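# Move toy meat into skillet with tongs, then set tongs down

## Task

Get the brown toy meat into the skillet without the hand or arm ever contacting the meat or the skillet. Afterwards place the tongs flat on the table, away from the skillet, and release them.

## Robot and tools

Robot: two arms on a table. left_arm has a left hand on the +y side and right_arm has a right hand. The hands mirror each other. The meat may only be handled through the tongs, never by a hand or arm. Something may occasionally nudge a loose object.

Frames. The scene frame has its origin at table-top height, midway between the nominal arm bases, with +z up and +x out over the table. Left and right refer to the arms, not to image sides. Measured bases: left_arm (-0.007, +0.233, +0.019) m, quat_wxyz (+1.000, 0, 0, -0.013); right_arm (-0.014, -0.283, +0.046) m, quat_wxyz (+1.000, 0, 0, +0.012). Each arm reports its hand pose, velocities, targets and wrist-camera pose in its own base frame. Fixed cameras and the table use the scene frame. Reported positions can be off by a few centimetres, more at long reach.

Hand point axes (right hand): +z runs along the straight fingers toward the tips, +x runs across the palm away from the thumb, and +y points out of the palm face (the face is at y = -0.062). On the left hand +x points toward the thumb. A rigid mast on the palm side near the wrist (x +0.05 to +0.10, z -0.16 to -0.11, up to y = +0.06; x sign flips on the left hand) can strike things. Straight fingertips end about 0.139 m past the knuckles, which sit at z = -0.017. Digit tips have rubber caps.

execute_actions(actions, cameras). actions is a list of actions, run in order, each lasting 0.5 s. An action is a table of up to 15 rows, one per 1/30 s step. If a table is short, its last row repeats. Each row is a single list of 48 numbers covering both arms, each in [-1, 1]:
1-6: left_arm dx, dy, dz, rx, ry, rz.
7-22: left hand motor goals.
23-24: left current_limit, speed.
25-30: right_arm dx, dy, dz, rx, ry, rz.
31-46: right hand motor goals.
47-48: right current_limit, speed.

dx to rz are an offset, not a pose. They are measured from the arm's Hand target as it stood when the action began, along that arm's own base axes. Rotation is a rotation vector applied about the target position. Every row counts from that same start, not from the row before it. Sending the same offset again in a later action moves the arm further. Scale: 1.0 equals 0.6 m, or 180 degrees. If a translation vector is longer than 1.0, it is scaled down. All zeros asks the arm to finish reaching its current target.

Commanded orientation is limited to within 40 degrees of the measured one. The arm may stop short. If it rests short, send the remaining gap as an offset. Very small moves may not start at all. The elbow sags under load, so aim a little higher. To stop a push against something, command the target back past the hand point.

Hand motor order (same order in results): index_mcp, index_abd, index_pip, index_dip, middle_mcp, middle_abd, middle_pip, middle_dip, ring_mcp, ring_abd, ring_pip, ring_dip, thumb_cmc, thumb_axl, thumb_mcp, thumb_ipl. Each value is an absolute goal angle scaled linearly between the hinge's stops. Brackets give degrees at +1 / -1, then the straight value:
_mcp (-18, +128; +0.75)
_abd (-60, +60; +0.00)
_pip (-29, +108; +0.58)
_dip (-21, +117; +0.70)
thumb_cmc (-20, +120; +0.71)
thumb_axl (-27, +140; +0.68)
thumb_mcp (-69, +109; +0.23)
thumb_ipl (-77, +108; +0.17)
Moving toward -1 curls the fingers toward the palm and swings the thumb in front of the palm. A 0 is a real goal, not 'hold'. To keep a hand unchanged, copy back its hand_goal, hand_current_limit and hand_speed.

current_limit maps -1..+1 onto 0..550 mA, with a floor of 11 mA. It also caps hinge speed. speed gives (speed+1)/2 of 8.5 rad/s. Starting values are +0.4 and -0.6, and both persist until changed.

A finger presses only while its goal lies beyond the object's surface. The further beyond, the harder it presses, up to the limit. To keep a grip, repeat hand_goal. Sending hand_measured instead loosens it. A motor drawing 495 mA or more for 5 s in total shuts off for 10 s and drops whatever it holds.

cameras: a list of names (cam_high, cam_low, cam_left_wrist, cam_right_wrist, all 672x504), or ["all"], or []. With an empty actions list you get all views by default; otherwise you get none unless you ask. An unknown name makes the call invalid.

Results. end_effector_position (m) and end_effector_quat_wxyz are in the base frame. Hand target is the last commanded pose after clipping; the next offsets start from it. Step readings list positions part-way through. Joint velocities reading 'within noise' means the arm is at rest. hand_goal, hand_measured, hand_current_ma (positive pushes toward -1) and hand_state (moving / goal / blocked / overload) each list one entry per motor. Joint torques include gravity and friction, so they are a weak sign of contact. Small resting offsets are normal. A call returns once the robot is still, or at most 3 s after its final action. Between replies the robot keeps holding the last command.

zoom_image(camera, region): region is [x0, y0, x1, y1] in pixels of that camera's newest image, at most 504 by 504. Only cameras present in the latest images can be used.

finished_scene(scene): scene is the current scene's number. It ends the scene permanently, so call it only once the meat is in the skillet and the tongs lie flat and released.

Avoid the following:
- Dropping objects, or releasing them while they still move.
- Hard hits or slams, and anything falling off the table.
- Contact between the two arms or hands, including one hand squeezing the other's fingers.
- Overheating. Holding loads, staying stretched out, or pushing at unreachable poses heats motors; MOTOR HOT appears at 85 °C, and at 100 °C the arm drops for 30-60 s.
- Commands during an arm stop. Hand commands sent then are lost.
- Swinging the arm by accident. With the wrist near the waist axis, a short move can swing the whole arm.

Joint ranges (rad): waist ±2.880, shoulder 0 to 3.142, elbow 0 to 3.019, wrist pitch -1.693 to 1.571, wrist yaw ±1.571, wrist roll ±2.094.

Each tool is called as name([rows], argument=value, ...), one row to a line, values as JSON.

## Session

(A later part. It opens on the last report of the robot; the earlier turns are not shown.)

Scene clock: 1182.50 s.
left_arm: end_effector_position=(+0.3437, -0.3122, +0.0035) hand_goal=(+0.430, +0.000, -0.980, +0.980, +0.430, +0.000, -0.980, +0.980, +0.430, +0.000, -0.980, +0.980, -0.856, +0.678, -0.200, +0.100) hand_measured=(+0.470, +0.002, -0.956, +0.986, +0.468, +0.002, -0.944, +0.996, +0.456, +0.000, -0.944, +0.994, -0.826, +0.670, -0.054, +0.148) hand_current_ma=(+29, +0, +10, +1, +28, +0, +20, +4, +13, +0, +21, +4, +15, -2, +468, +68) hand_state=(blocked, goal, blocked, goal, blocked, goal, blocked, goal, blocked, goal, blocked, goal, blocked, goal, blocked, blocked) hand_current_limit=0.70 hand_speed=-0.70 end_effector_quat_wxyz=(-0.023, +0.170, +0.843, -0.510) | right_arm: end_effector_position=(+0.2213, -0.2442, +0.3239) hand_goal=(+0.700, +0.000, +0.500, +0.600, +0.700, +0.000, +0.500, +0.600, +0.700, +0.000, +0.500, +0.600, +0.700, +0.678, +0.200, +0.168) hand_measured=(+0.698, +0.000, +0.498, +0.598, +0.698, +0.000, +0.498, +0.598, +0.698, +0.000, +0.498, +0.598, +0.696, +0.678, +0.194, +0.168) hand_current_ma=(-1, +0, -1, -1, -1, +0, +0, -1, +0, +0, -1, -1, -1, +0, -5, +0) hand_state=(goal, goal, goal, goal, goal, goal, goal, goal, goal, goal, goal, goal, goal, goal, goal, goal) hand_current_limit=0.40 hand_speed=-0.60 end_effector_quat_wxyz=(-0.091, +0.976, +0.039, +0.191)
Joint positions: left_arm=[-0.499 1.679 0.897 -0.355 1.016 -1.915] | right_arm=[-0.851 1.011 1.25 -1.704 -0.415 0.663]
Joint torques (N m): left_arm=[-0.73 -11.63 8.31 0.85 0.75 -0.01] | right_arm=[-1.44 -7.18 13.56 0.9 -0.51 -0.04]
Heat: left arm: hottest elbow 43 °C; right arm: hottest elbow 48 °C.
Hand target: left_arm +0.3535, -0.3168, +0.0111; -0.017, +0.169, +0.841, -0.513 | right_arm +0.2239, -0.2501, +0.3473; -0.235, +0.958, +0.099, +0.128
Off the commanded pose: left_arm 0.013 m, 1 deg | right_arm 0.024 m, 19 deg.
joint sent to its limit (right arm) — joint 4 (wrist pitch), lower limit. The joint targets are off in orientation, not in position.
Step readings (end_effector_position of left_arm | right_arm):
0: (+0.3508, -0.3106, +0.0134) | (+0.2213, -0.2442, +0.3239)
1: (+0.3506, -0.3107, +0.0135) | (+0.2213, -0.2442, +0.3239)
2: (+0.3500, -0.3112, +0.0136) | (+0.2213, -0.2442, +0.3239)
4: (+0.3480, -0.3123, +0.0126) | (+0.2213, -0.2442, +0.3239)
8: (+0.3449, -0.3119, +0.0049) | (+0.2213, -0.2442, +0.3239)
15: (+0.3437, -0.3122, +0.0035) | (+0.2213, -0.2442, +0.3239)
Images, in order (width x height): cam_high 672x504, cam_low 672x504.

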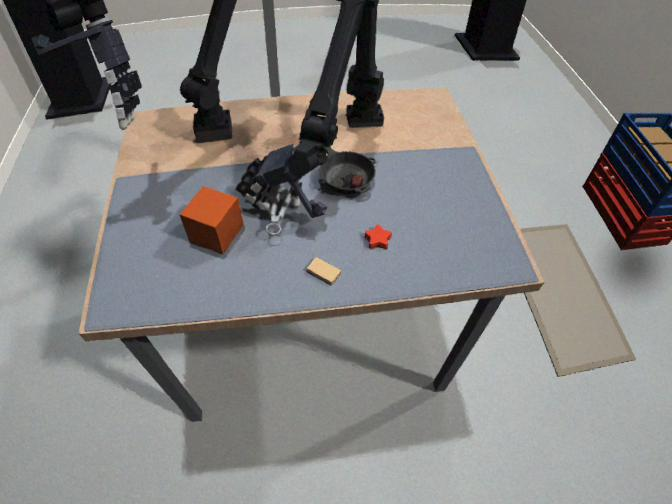

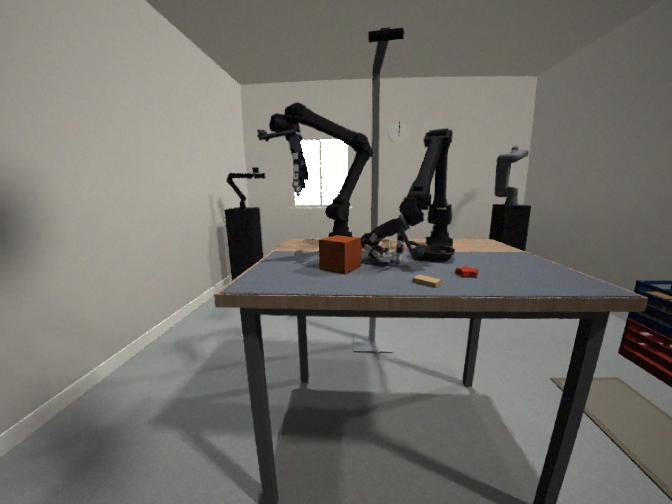

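execute_actions([
  [[0,0,0.004,0,0,0,0.55,0,-0.98,0.98,0.55,0,-0.98,0.98,0.55,0,-0.98,0.98,-0.857,0.677,-0.15,0.1,0.7,-0.85,0,0,0,0,0,0,0.7,0,0.5,0.6,0.7,0,0.5,0.6,0.7,0,0.5,0.6,0.7,0.678,0.2,0.168,0.4,-0.6]],
  [[0,0,0,0,0,0,0.65,0,-0.98,0.98,0.65,0,-0.98,0.98,0.65,0,-0.98,0.98,-0.857,0.677,-0.1,0.1,0.7,-0.85,0,0,0,0,0,0,0.7,0,0.5,0.6,0.7,0,0.5,0.6,0.7,0,0.5,0.6,0.7,0.678,0.2,0.168,0.4,-0.6]],
  [[0,0,0,0,0,0,0.75,0,-0.98,0.98,0.75,0,-0.98,0.98,0.75,0,-0.98,0.98,-0.857,0.677,-0.05,0.1,0.7,-0.85,0,0,0,0,0,0,0.7,0,0.5,0.6,0.7,0,0.5,0.6,0.7,0,0.5,0.6,0.7,0.678,0.2,0.168,0.4,-0.6]],
], cameras=["cam_high","cam_low","cam_left_wrist"])

zoom_image(camera="cam_high", region=[230, 120, 340, 250])

zoom_image(camera="cam_low", region=[340, 200, 440, 285])

Scene clock: 1191.10 s.
left_arm: end_effector_position=(+0.3429, -0.3111, +0.0032) hand_goal=(+0.750, +0.000, -0.980, +0.980, +0.750, +0.000, -0.980, +0.980, +0.750, +0.000, -0.980, +0.980, -0.856, +0.678, -0.050, +0.100) hand_measured=(+0.654, +0.002, -0.998, +0.958, +0.738, +0.002, -0.974, +0.984, +0.736, +0.000, -0.974, +0.982, -0.848, +0.682, -0.048, +0.102) hand_current_ma=(-161, +0, -6, -8, -3, +0, +1, +0, -4, +0, +1, +0, +1, +0, +0, +0) hand_state=(blocked, goal, goal, blocked, goal, goal, goal, goal, goal, goal, goal, goal, goal, goal, goal, goal) hand_current_limit=0.70 hand_speed=-0.85 end_effector_quat_wxyz=(-0.025, +0.167, +0.844, -0.509) | right_arm: end_effector_position=(+0.2213, -0.2442, +0.3239) hand_goal=(+0.700, +0.000, +0.500, +0.600, +0.700, +0.000, +0.500, +0.600, +0.700, +0.000, +0.500, +0.600, +0.700, +0.678, +0.200, +0.168) hand_measured=(+0.698, +0.000, +0.498, +0.598, +0.698, +0.000, +0.498, +0.598, +0.698, +0.000, +0.498, +0.598, +0.696, +0.678, +0.194, +0.168) hand_current_ma=(-1, +0, -1, -1, -1, +0, +0, -1, +0, +0, -1, -1, -1, +0, -5, +0) hand_state=(goal, goal, goal, goal, goal, goal, goal, goal, goal, goal, goal, goal, goal, goal, goal, goal) hand_current_limit=0.40 hand_speed=-0.60 end_effector_quat_wxyz=(-0.091, +0.976, +0.039, +0.191)
Joint positions: left_arm=[-0.497 1.679 0.897 -0.36 1.015 -1.919] | right_arm=[-0.851 1.011 1.25 -1.704 -0.415 0.663]
Joint torques (N m): left_arm=[-0.85 -11.99 8.44 0.76 0.83 0.03] | right_arm=[-1.44 -7.47 13.5 0.75 -0.53 -0.06]
Heat: left arm: hottest elbow 43 °C; right arm: hottest elbow 48 °C.
Hand target: left_arm +0.3535, -0.3168, +0.0135; -0.017, +0.169, +0.841, -0.513 | right_arm +0.2239, -0.2501, +0.3473; -0.235, +0.958, +0.099, +0.128
Off the commanded pose: left_arm 0.016 m, 1 deg | right_arm 0.024 m, 19 deg.
joint sent to its limit (right arm) — joint 4 (wrist pitch), lower limit. The joint targets are off in orientation, not in position.
Step readings (end_effector_position of left_arm | right_arm):
0: (+0.3437, -0.3122, +0.0035) | (+0.2213, -0.2442, +0.3239)
1: (+0.3437, -0.3122, +0.0035) | (+0.2213, -0.2442, +0.3239)
2: (+0.3437, -0.3122, +0.0035) | (+0.2213, -0.2442, +0.3239)
4: (+0.3441, -0.3119, +0.0033) | (+0.2213, -0.2442, +0.3239)
8: (+0.3435, -0.3115, +0.0032) | (+0.2213, -0.2442, +0.3239)
15: (+0.3432, -0.3115, +0.0032) | (+0.2213, -0.2442, +0.3239)
16: (+0.3433, -0.3114, +0.0031) | (+0.2213, -0.2442, +0.3239)
17: (+0.3433, -0.3114, +0.0031) | (+0.2213, -0.2442, +0.3239)
19: (+0.3431, -0.3113, +0.0031) | (+0.2213, -0.2442, +0.3239)
23: (+0.3429, -0.3113, +0.0031) | (+0.2213, -0.2442, +0.3239)
30: (+0.3429, -0.3113, +0.0031) | (+0.2213, -0.2442, +0.3239)
31: (+0.3429, -0.3113, +0.0031) | (+0.2213, -0.2442, +0.3239)
32: (+0.3429, -0.3113, +0.0031) | (+0.2213, -0.2442, +0.3239)
34: (+0.3428, -0.3114, +0.0032) | (+0.2213, -0.2442, +0.3239)
38: (+0.3429, -0.3111, +0.0032) | (+0.2213, -0.2442, +0.3239)
45: (+0.3429, -0.3111, +0.0032) | (+0.2213, -0.2442, +0.3239)
Images, in order (width x height): cam_high 672x504, cam_low 672x504, cam_left_wrist 672x504.

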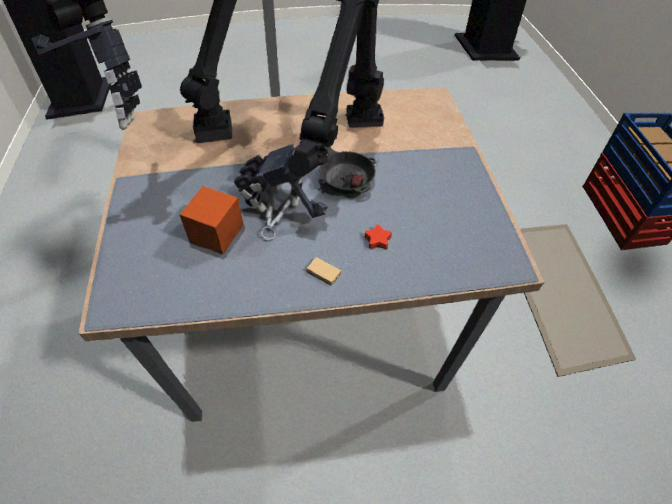

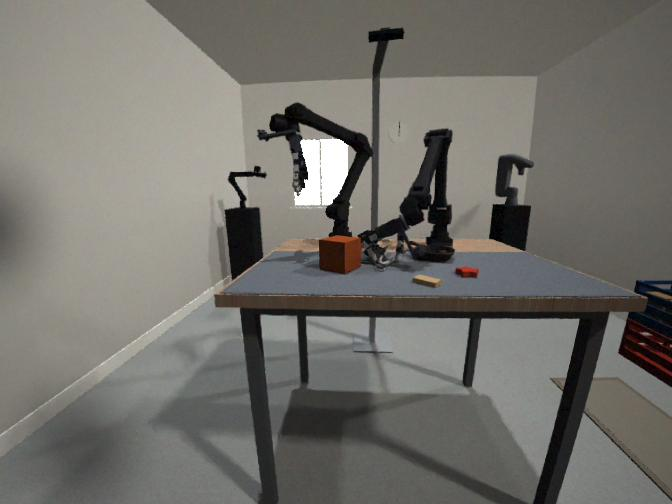

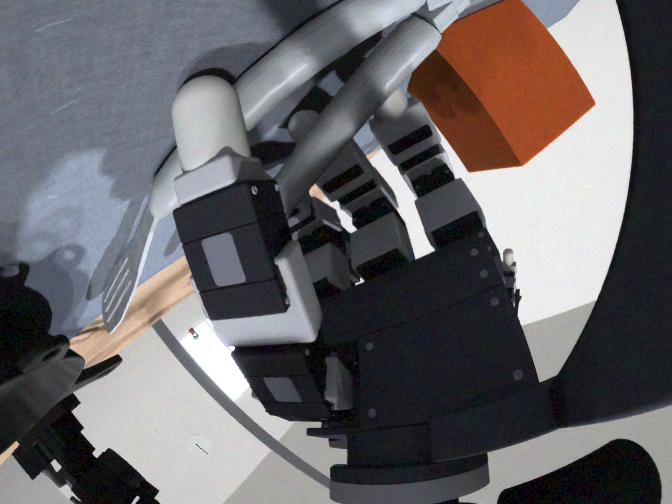

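Scaled by 3.877.

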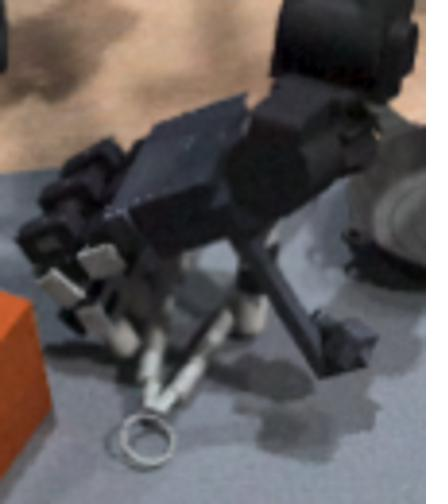

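Scaled by 5.040.

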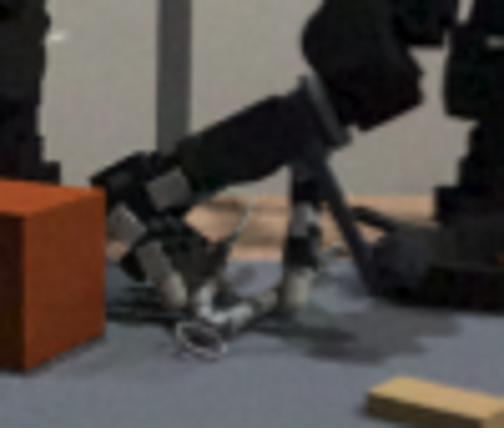

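execute_actions([
  [[0,0,0.025,0,0,0,0.75,0,-0.98,0.98,0.75,0,-0.98,0.98,0.75,0,-0.98,0.98,-0.857,0.677,0,0.13,0.5,-0.85,0,0,0,0,0,0,0.7,0,0.5,0.6,0.7,0,0.5,0.6,0.7,0,0.5,0.6,0.7,0.678,0.2,0.168,0.4,-0.6]],
], cameras=["cam_high","cam_low","cam_left_wrist"])

zoom_image(camera="cam_high", region=[230, 120, 340, 250])

zoom_image(camera="cam_low", region=[340, 200, 440, 285])

zoom_image(camera="cam_left_wrist", region=[80, 0, 480, 360])

Scene clock: 1200.07 s.
left_arm: end_effector_position=(+0.3362, -0.3073, +0.0061) hand_goal=(+0.750, +0.000, -0.980, +0.980, +0.750, +0.000, -0.980, +0.980, +0.750, +0.000, -0.980, +0.980, -0.856, +0.678, +0.000, +0.130) hand_measured=(+0.734, +0.002, -0.982, +0.978, +0.742, +0.002, -0.974, +0.984, +0.736, +0.000, -0.974, +0.982, -0.848, +0.682, -0.004, +0.128) hand_current_ma=(-5, +0, +0, +0, -1, +0, +1, +0, -4, +0, +1, +0, +1, +0, +0, +0) hand_state=(goal, goal, goal, goal, goal, goal, goal, goal, goal, goal, goal, goal, goal, goal, goal, goal) hand_current_limit=0.50 hand_speed=-0.85 end_effector_quat_wxyz=(-0.037, +0.160, +0.847, -0.506) | right_arm: end_effector_position=(+0.2213, -0.2442, +0.3239) hand_goal=(+0.700, +0.000, +0.500, +0.600, +0.700, +0.000, +0.500, +0.600, +0.700, +0.000, +0.500, +0.600, +0.700, +0.678, +0.200, +0.168) hand_measured=(+0.698, +0.000, +0.498, +0.598, +0.698, +0.000, +0.498, +0.598, +0.698, +0.000, +0.498, +0.598, +0.696, +0.678, +0.194, +0.168) hand_current_ma=(-1, +0, -1, -1, -1, +0, +0, -1, +0, +0, -1, -1, -1, +0, -5, +0) hand_state=(goal, goal, goal, goal, goal, goal, goal, goal, goal, goal, goal, goal, goal, goal, goal, goal) hand_current_limit=0.40 hand_speed=-0.60 end_effector_quat_wxyz=(-0.091, +0.976, +0.039, +0.191)
Joint positions: left_arm=[-0.497 1.668 0.897 -0.4 1.015 -1.919] | right_arm=[-0.851 1.011 1.25 -1.704 -0.415 0.663]
Joint torques (N m): left_arm=[-0.91 -13.39 9.36 0.68 0.82 0.02] | right_arm=[-1.9 -7.47 13.61 0.75 -0.57 -0.06]
Heat: left arm: hottest elbow 43 °C; right arm: hottest elbow 48 °C.
Hand target: left_arm +0.3536, -0.3167, +0.0286; -0.017, +0.169, +0.841, -0.513 | right_arm +0.2239, -0.2501, +0.3473; -0.235, +0.958, +0.099, +0.128
Off the commanded pose: left_arm 0.030 m, 3 deg | right_arm 0.024 m, 19 deg.
joint sent to its limit (right arm) — joint 4 (wrist pitch), lower limit. The joint targets are off in orientation, not in position.
Step readings (end_effector_position of left_arm | right_arm):
0: (+0.3429, -0.3111, +0.0032) | (+0.2213, -0.2442, +0.3239)
1: (+0.3428, -0.3111, +0.0032) | (+0.2213, -0.2442, +0.3239)
2: (+0.3423, -0.3108, +0.0032) | (+0.2213, -0.2442, +0.3239)
4: (+0.3411, -0.3099, +0.0041) | (+0.2213, -0.2442, +0.3239)
8: (+0.3380, -0.3082, +0.0055) | (+0.2213, -0.2442, +0.3239)
15: (+0.3364, -0.3075, +0.0059) | (+0.2213, -0.2442, +0.3239)
Images, in order (width x height): cam_high 672x504, cam_low 672x504, cam_left_wrist 672x504.

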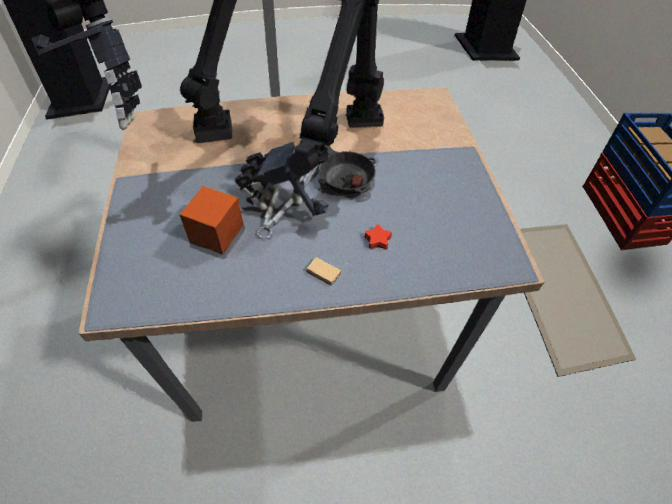

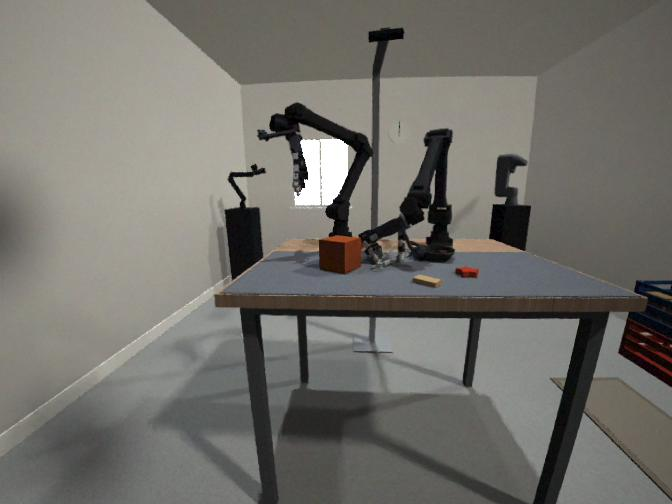

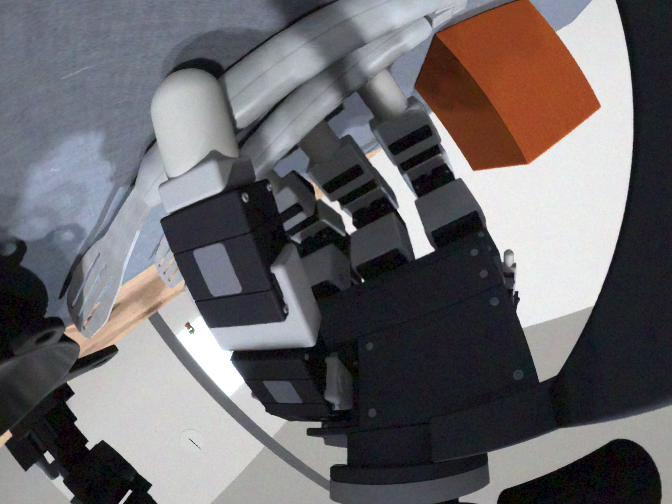

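Scaled by 3.877.

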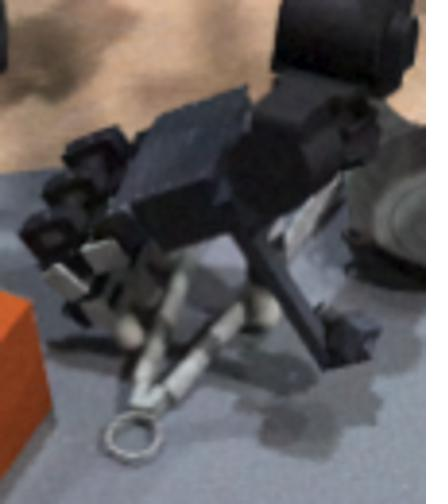

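Scaled by 5.040.

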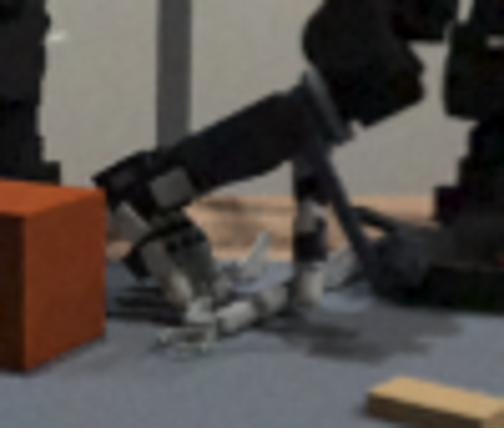

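Scaled by 1.260 from the camera's 672x504 image, which has a finer 960x720 frame.

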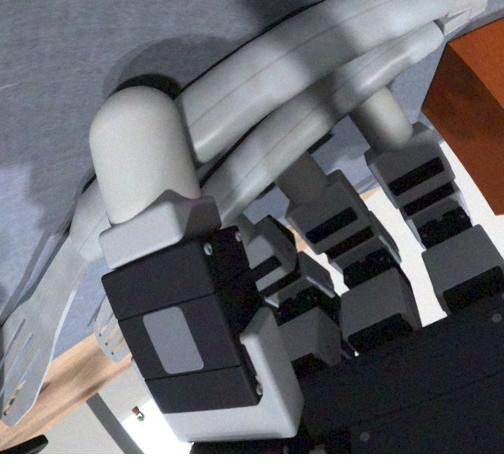

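execute_actions([
  [[0,0,0.01,0,0,0,0.9,0,-0.9,0.98,0.9,0,-0.9,0.98,0.9,0,-0.9,0.98,-0.857,0.677,0.13,0.168,0.5,-0.8,0,0,0,0,0,0,0.7,0,0.5,0.6,0.7,0,0.5,0.6,0.7,0,0.5,0.6,0.7,0.678,0.2,0.168,0.4,-0.6]],
  [[0,0,0.03,0,0,0,0.97,0,-0.8,0.98,0.97,0,-0.8,0.98,0.97,0,-0.8,0.98,-0.857,0.677,0.2,0.168,0.5,-0.8,0,0,0,0,0,0,0.7,0,0.5,0.6,0.7,0,0.5,0.6,0.7,0,0.5,0.6,0.7,0.678,0.2,0.168,0.4,-0.6]],
], cameras=["cam_high","cam_low","cam_left_wrist"])

zoom_image(camera="cam_high", region=[230, 120, 340, 250])

zoom_image(camera="cam_low", region=[340, 200, 440, 285])

Scene clock: 1209.83 s.
left_arm: end_effector_position=(+0.3314, -0.3049, +0.0276) hand_goal=(+0.970, +0.000, -0.800, +0.980, +0.970, +0.000, -0.800, +0.980, +0.970, +0.000, -0.800, +0.980, -0.856, +0.678, +0.200, +0.168) hand_measured=(+0.952, +0.002, -0.802, +0.978, +0.956, +0.002, -0.802, +0.982, +0.952, +0.000, -0.802, +0.982, -0.848, +0.680, +0.194, +0.166) hand_current_ma=(-7, +0, +0, +0, -4, +0, +0, +0, -6, +0, +0, +0, +1, +0, -1, +0) hand_state=(goal, goal, goal, goal, goal, goal, goal, goal, goal, goal, goal, goal, goal, goal, goal, goal) hand_current_limit=0.50 hand_speed=-0.80 end_effector_quat_wxyz=(-0.040, +0.158, +0.848, -0.505) | right_arm: end_effector_position=(+0.2213, -0.2442, +0.3239) hand_goal=(+0.700, +0.000, +0.500, +0.600, +0.700, +0.000, +0.500, +0.600, +0.700, +0.000, +0.500, +0.600, +0.700, +0.678, +0.200, +0.168) hand_measured=(+0.698, +0.000, +0.498, +0.598, +0.698, +0.000, +0.498, +0.598, +0.698, +0.000, +0.498, +0.598, +0.696, +0.678, +0.194, +0.168) hand_current_ma=(-1, +0, -1, -1, -1, +0, +0, -1, +0, +0, -1, -1, -1, +0, -5, +0) hand_state=(goal, goal, goal, goal, goal, goal, goal, goal, goal, goal, goal, goal, goal, goal, goal, goal) hand_current_limit=0.40 hand_speed=-0.60 end_effector_quat_wxyz=(-0.091, +0.976, +0.039, +0.191)
Joint positions: left_arm=[-0.497 1.617 0.906 -0.468 1.016 -1.919] | right_arm=[-0.851 1.011 1.25 -1.704 -0.415 0.663]
Joint torques (N m): left_arm=[-0.85 -12.57 10.78 0.7 0.82 0.01] | right_arm=[-1.61 -7.71 13.46 0.76 -0.51 -0.01]
Heat: left arm: hottest elbow 43 °C; right arm: hottest elbow 48 °C.
Hand target: left_arm +0.3537, -0.3168, +0.0526; -0.017, +0.169, +0.841, -0.513 | right_arm +0.2239, -0.2501, +0.3473; -0.235, +0.958, +0.099, +0.128
Off the commanded pose: left_arm 0.035 m, 3 deg | right_arm 0.024 m, 19 deg.
joint sent to its limit (right arm) — joint 4 (wrist pitch), lower limit. The joint targets are off in orientation, not in position.
Step readings (end_effector_position of left_arm | right_arm):
0: (+0.3362, -0.3073, +0.0061) | (+0.2213, -0.2442, +0.3239)
1: (+0.3361, -0.3073, +0.0061) | (+0.2213, -0.2442, +0.3239)
2: (+0.3359, -0.3072, +0.0062) | (+0.2213, -0.2442, +0.3239)
4: (+0.3351, -0.3068, +0.0073) | (+0.2213, -0.2442, +0.3239)
8: (+0.3346, -0.3066, +0.0104) | (+0.2213, -0.2442, +0.3239)
15: (+0.3341, -0.3064, +0.0112) | (+0.2213, -0.2442, +0.3239)
16: (+0.3340, -0.3063, +0.0114) | (+0.2213, -0.2442, +0.3239)
17: (+0.3333, -0.3059, +0.0115) | (+0.2213, -0.2442, +0.3239)
19: (+0.3308, -0.3045, +0.0133) | (+0.2213, -0.2442, +0.3239)
23: (+0.3291, -0.3036, +0.0206) | (+0.2213, -0.2442, +0.3239)
30: (+0.3319, -0.3052, +0.0277) | (+0.2213, -0.2442, +0.3239)
Images, in order (width x height): cam_high 672x504, cam_low 672x504, cam_left_wrist 672x504.

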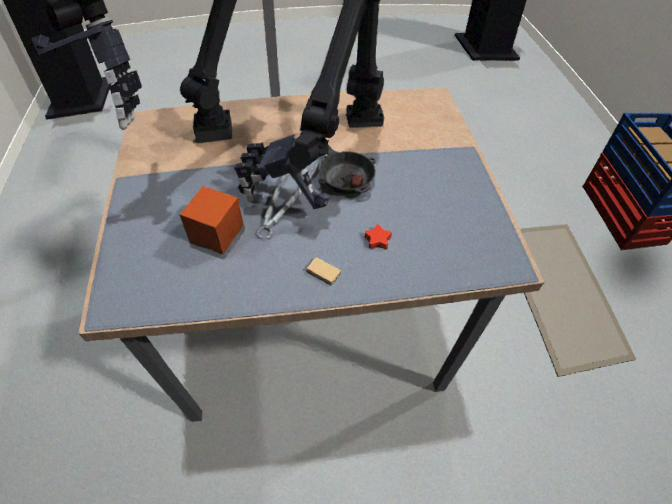

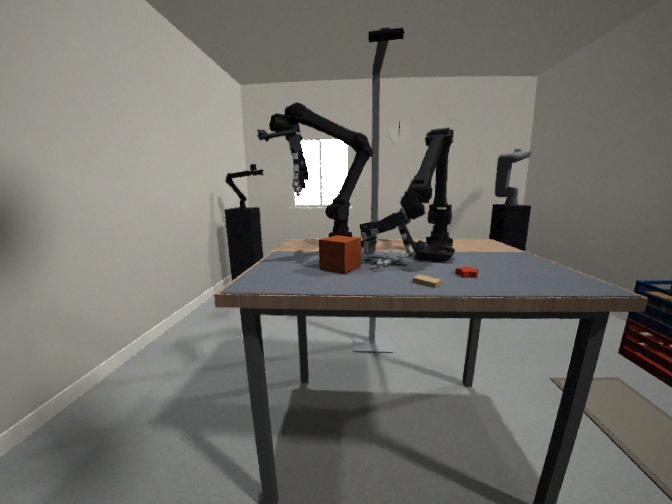

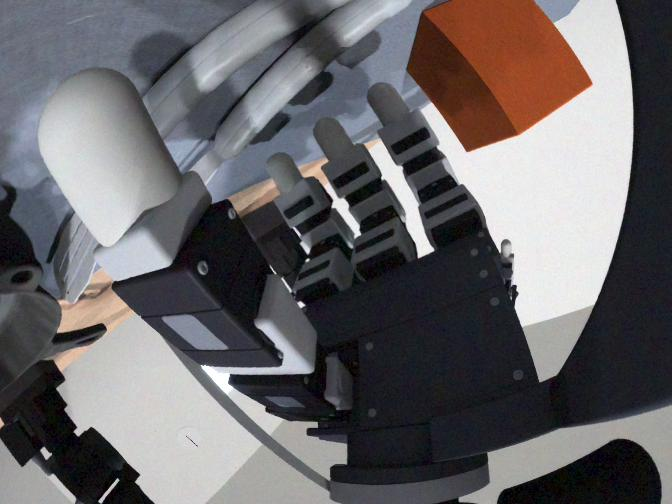

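Scaled by 3.877.

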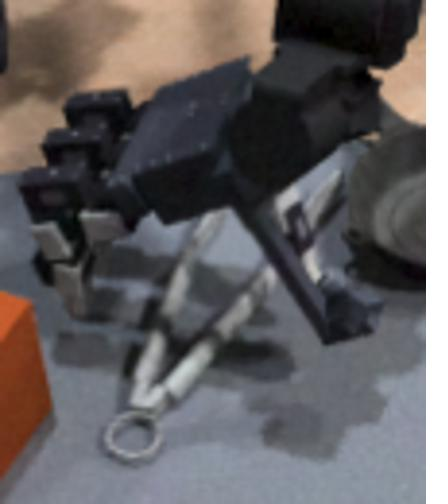

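Scaled by 5.040.

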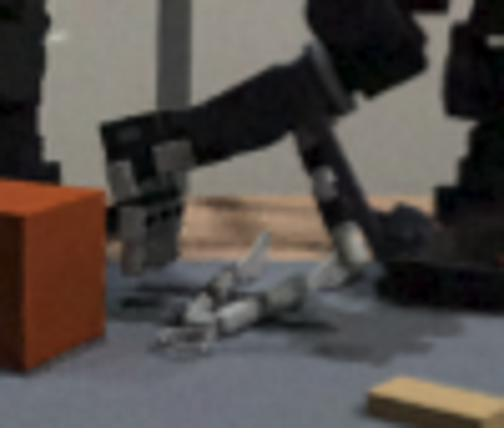

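execute_actions([
  [[0,-0.02,0.15,0,0,0,0.97,0,-0.5,0.98,0.97,0,-0.5,0.98,0.97,0,-0.5,0.98,-0.857,0.677,0.1,0.168,0.5,-0.8,0,0,0,0,0,0,0.7,0,0.5,0.6,0.7,0,0.5,0.6,0.7,0,0.5,0.6,0.7,0.678,0.2,0.168,0.4,-0.6]],
  [[0,-0.1,0.15,0,0,0,0.97,0,-0.5,0.98,0.97,0,-0.5,0.98,0.97,0,-0.5,0.98,-0.857,0.677,0.1,0.168,0.5,-0.8,0,0,0,0,0,0,0.7,0,0.5,0.6,0.7,0,0.5,0.6,0.7,0,0.5,0.6,0.7,0.678,0.2,0.168,0.4,-0.6]],
], cameras=["cam_high","cam_low","cam_left_wrist"])

zoom_image(camera="cam_high", region=[230, 120, 390, 250])

zoom_image(camera="cam_low", region=[340, 220, 470, 285])

Scene clock: 1215.37 s.
left_arm: end_effector_position=(+0.3391, -0.3787, +0.2059) hand_goal=(+0.970, +0.000, -0.500, +0.980, +0.970, +0.000, -0.500, +0.980, +0.970, +0.000, -0.500, +0.980, -0.856, +0.678, +0.100, +0.168) hand_measured=(+0.954, +0.002, -0.504, +0.978, +0.956, +0.002, -0.502, +0.982, +0.954, +0.000, -0.504, +0.982, -0.848, +0.680, +0.100, +0.166) hand_current_ma=(-5, +0, +0, +0, -3, +0, +0, +0, -5, +0, +0, +0, +1, +0, +0, +0) hand_state=(goal, goal, goal, goal, goal, goal, goal, goal, goal, goal, goal, goal, goal, goal, goal, goal) hand_current_limit=0.50 hand_speed=-0.80 end_effector_quat_wxyz=(-0.040, +0.173, +0.846, -0.502) | right_arm: end_effector_position=(+0.2213, -0.2442, +0.3239) hand_goal=(+0.700, +0.000, +0.500, +0.600, +0.700, +0.000, +0.500, +0.600, +0.700, +0.000, +0.500, +0.600, +0.700, +0.678, +0.200, +0.168) hand_measured=(+0.698, +0.000, +0.498, +0.598, +0.698, +0.000, +0.498, +0.598, +0.698, +0.000, +0.498, +0.598, +0.696, +0.678, +0.194, +0.168) hand_current_ma=(-1, +0, -1, -1, -1, +0, +0, -1, +0, +0, -1, -1, -1, +0, -5, +0) hand_state=(goal, goal, goal, goal, goal, goal, goal, goal, goal, goal, goal, goal, goal, goal, goal, goal) hand_current_limit=0.40 hand_speed=-0.60 end_effector_quat_wxyz=(-0.091, +0.976, +0.039, +0.191)
Joint positions: left_arm=[-0.63 1.493 1.275 -0.808 0.958 -2.084] | right_arm=[-0.851 1.011 1.25 -1.704 -0.415 0.663]
Joint torques (N m): left_arm=[-0.85 -11.69 13.57 0.92 0.66 0.01] | right_arm=[-2.26 -7.41 13.57 0.8 -0.52 -0.05]
Heat: left arm: hottest elbow 43 °C; right arm: hottest elbow 48 °C.
Hand target: left_arm +0.3536, -0.3888, +0.2325; -0.017, +0.169, +0.841, -0.513 | right_arm +0.2239, -0.2501, +0.3473; -0.235, +0.958, +0.099, +0.128
Off the commanded pose: left_arm 0.032 m, 3 deg | right_arm 0.024 m, 19 deg.
joint sent to its limit (left arm) — joint 6 (wrist roll), lower limit. The joint targets still meet the commanded pose.
joint sent to its limit (right arm) — joint 4 (wrist pitch), lower limit. The joint targets are off in orientation, not in position.
Step readings (end_effector_position of left_arm | right_arm):
0: (+0.3314, -0.3049, +0.0276) | (+0.2213, -0.2442, +0.3239)
1: (+0.3313, -0.3049, +0.0281) | (+0.2213, -0.2442, +0.3239)
2: (+0.3298, -0.3038, +0.0300) | (+0.2213, -0.2442, +0.3239)
4: (+0.3265, -0.3021, +0.0405) | (+0.2213, -0.2442, +0.3239)
8: (+0.3306, -0.3079, +0.0852) | (+0.2213, -0.2442, +0.3239)
15: (+0.3455, -0.3191, +0.1318) | (+0.2213, -0.2442, +0.3239)
16: (+0.3448, -0.3189, +0.1318) | (+0.2213, -0.2442, +0.3239)
17: (+0.3426, -0.3187, +0.1326) | (+0.2213, -0.2442, +0.3239)
19: (+0.3387, -0.3244, +0.1406) | (+0.2213, -0.2442, +0.3239)
23: (+0.3373, -0.3585, +0.1813) | (+0.2213, -0.2442, +0.3239)
30: (+0.3406, -0.3803, +0.2167) | (+0.2213, -0.2442, +0.3239)
Images, in order (width x height): cam_high 672x504, cam_low 672x504, cam_left_wrist 672x504.

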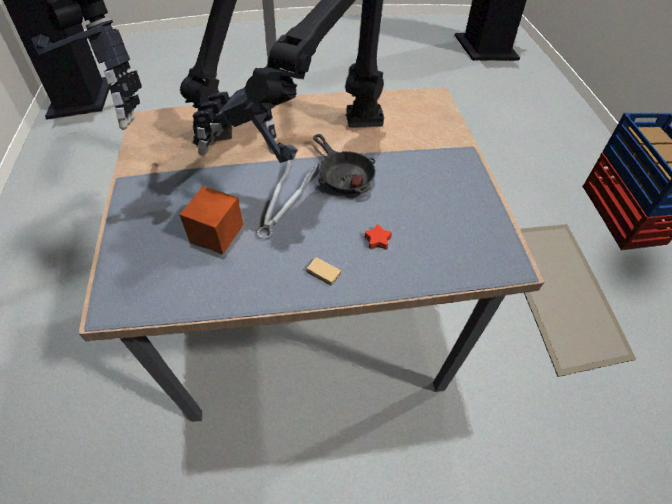

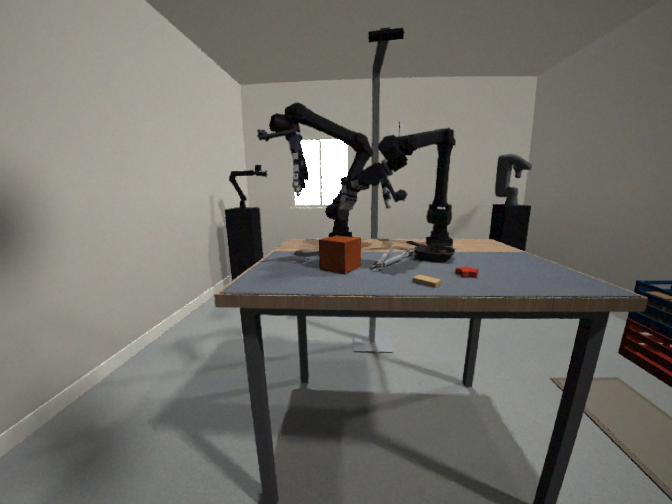

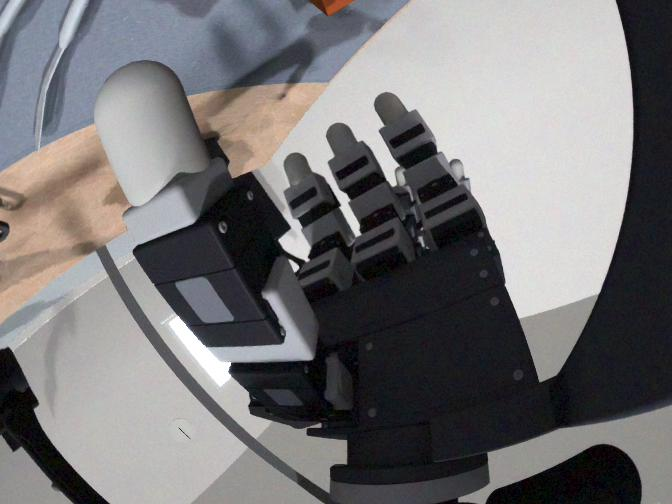

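Scaled by 3.150.

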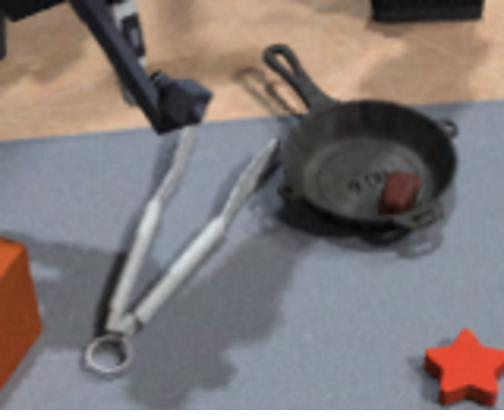

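Scaled by 3.877.

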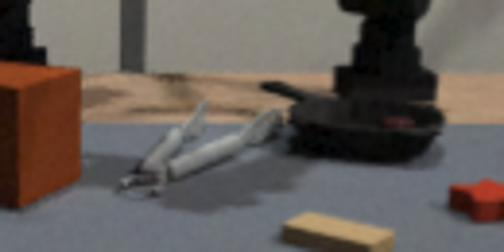

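finished_scene(scene=1)

The scene is finished: the task was done.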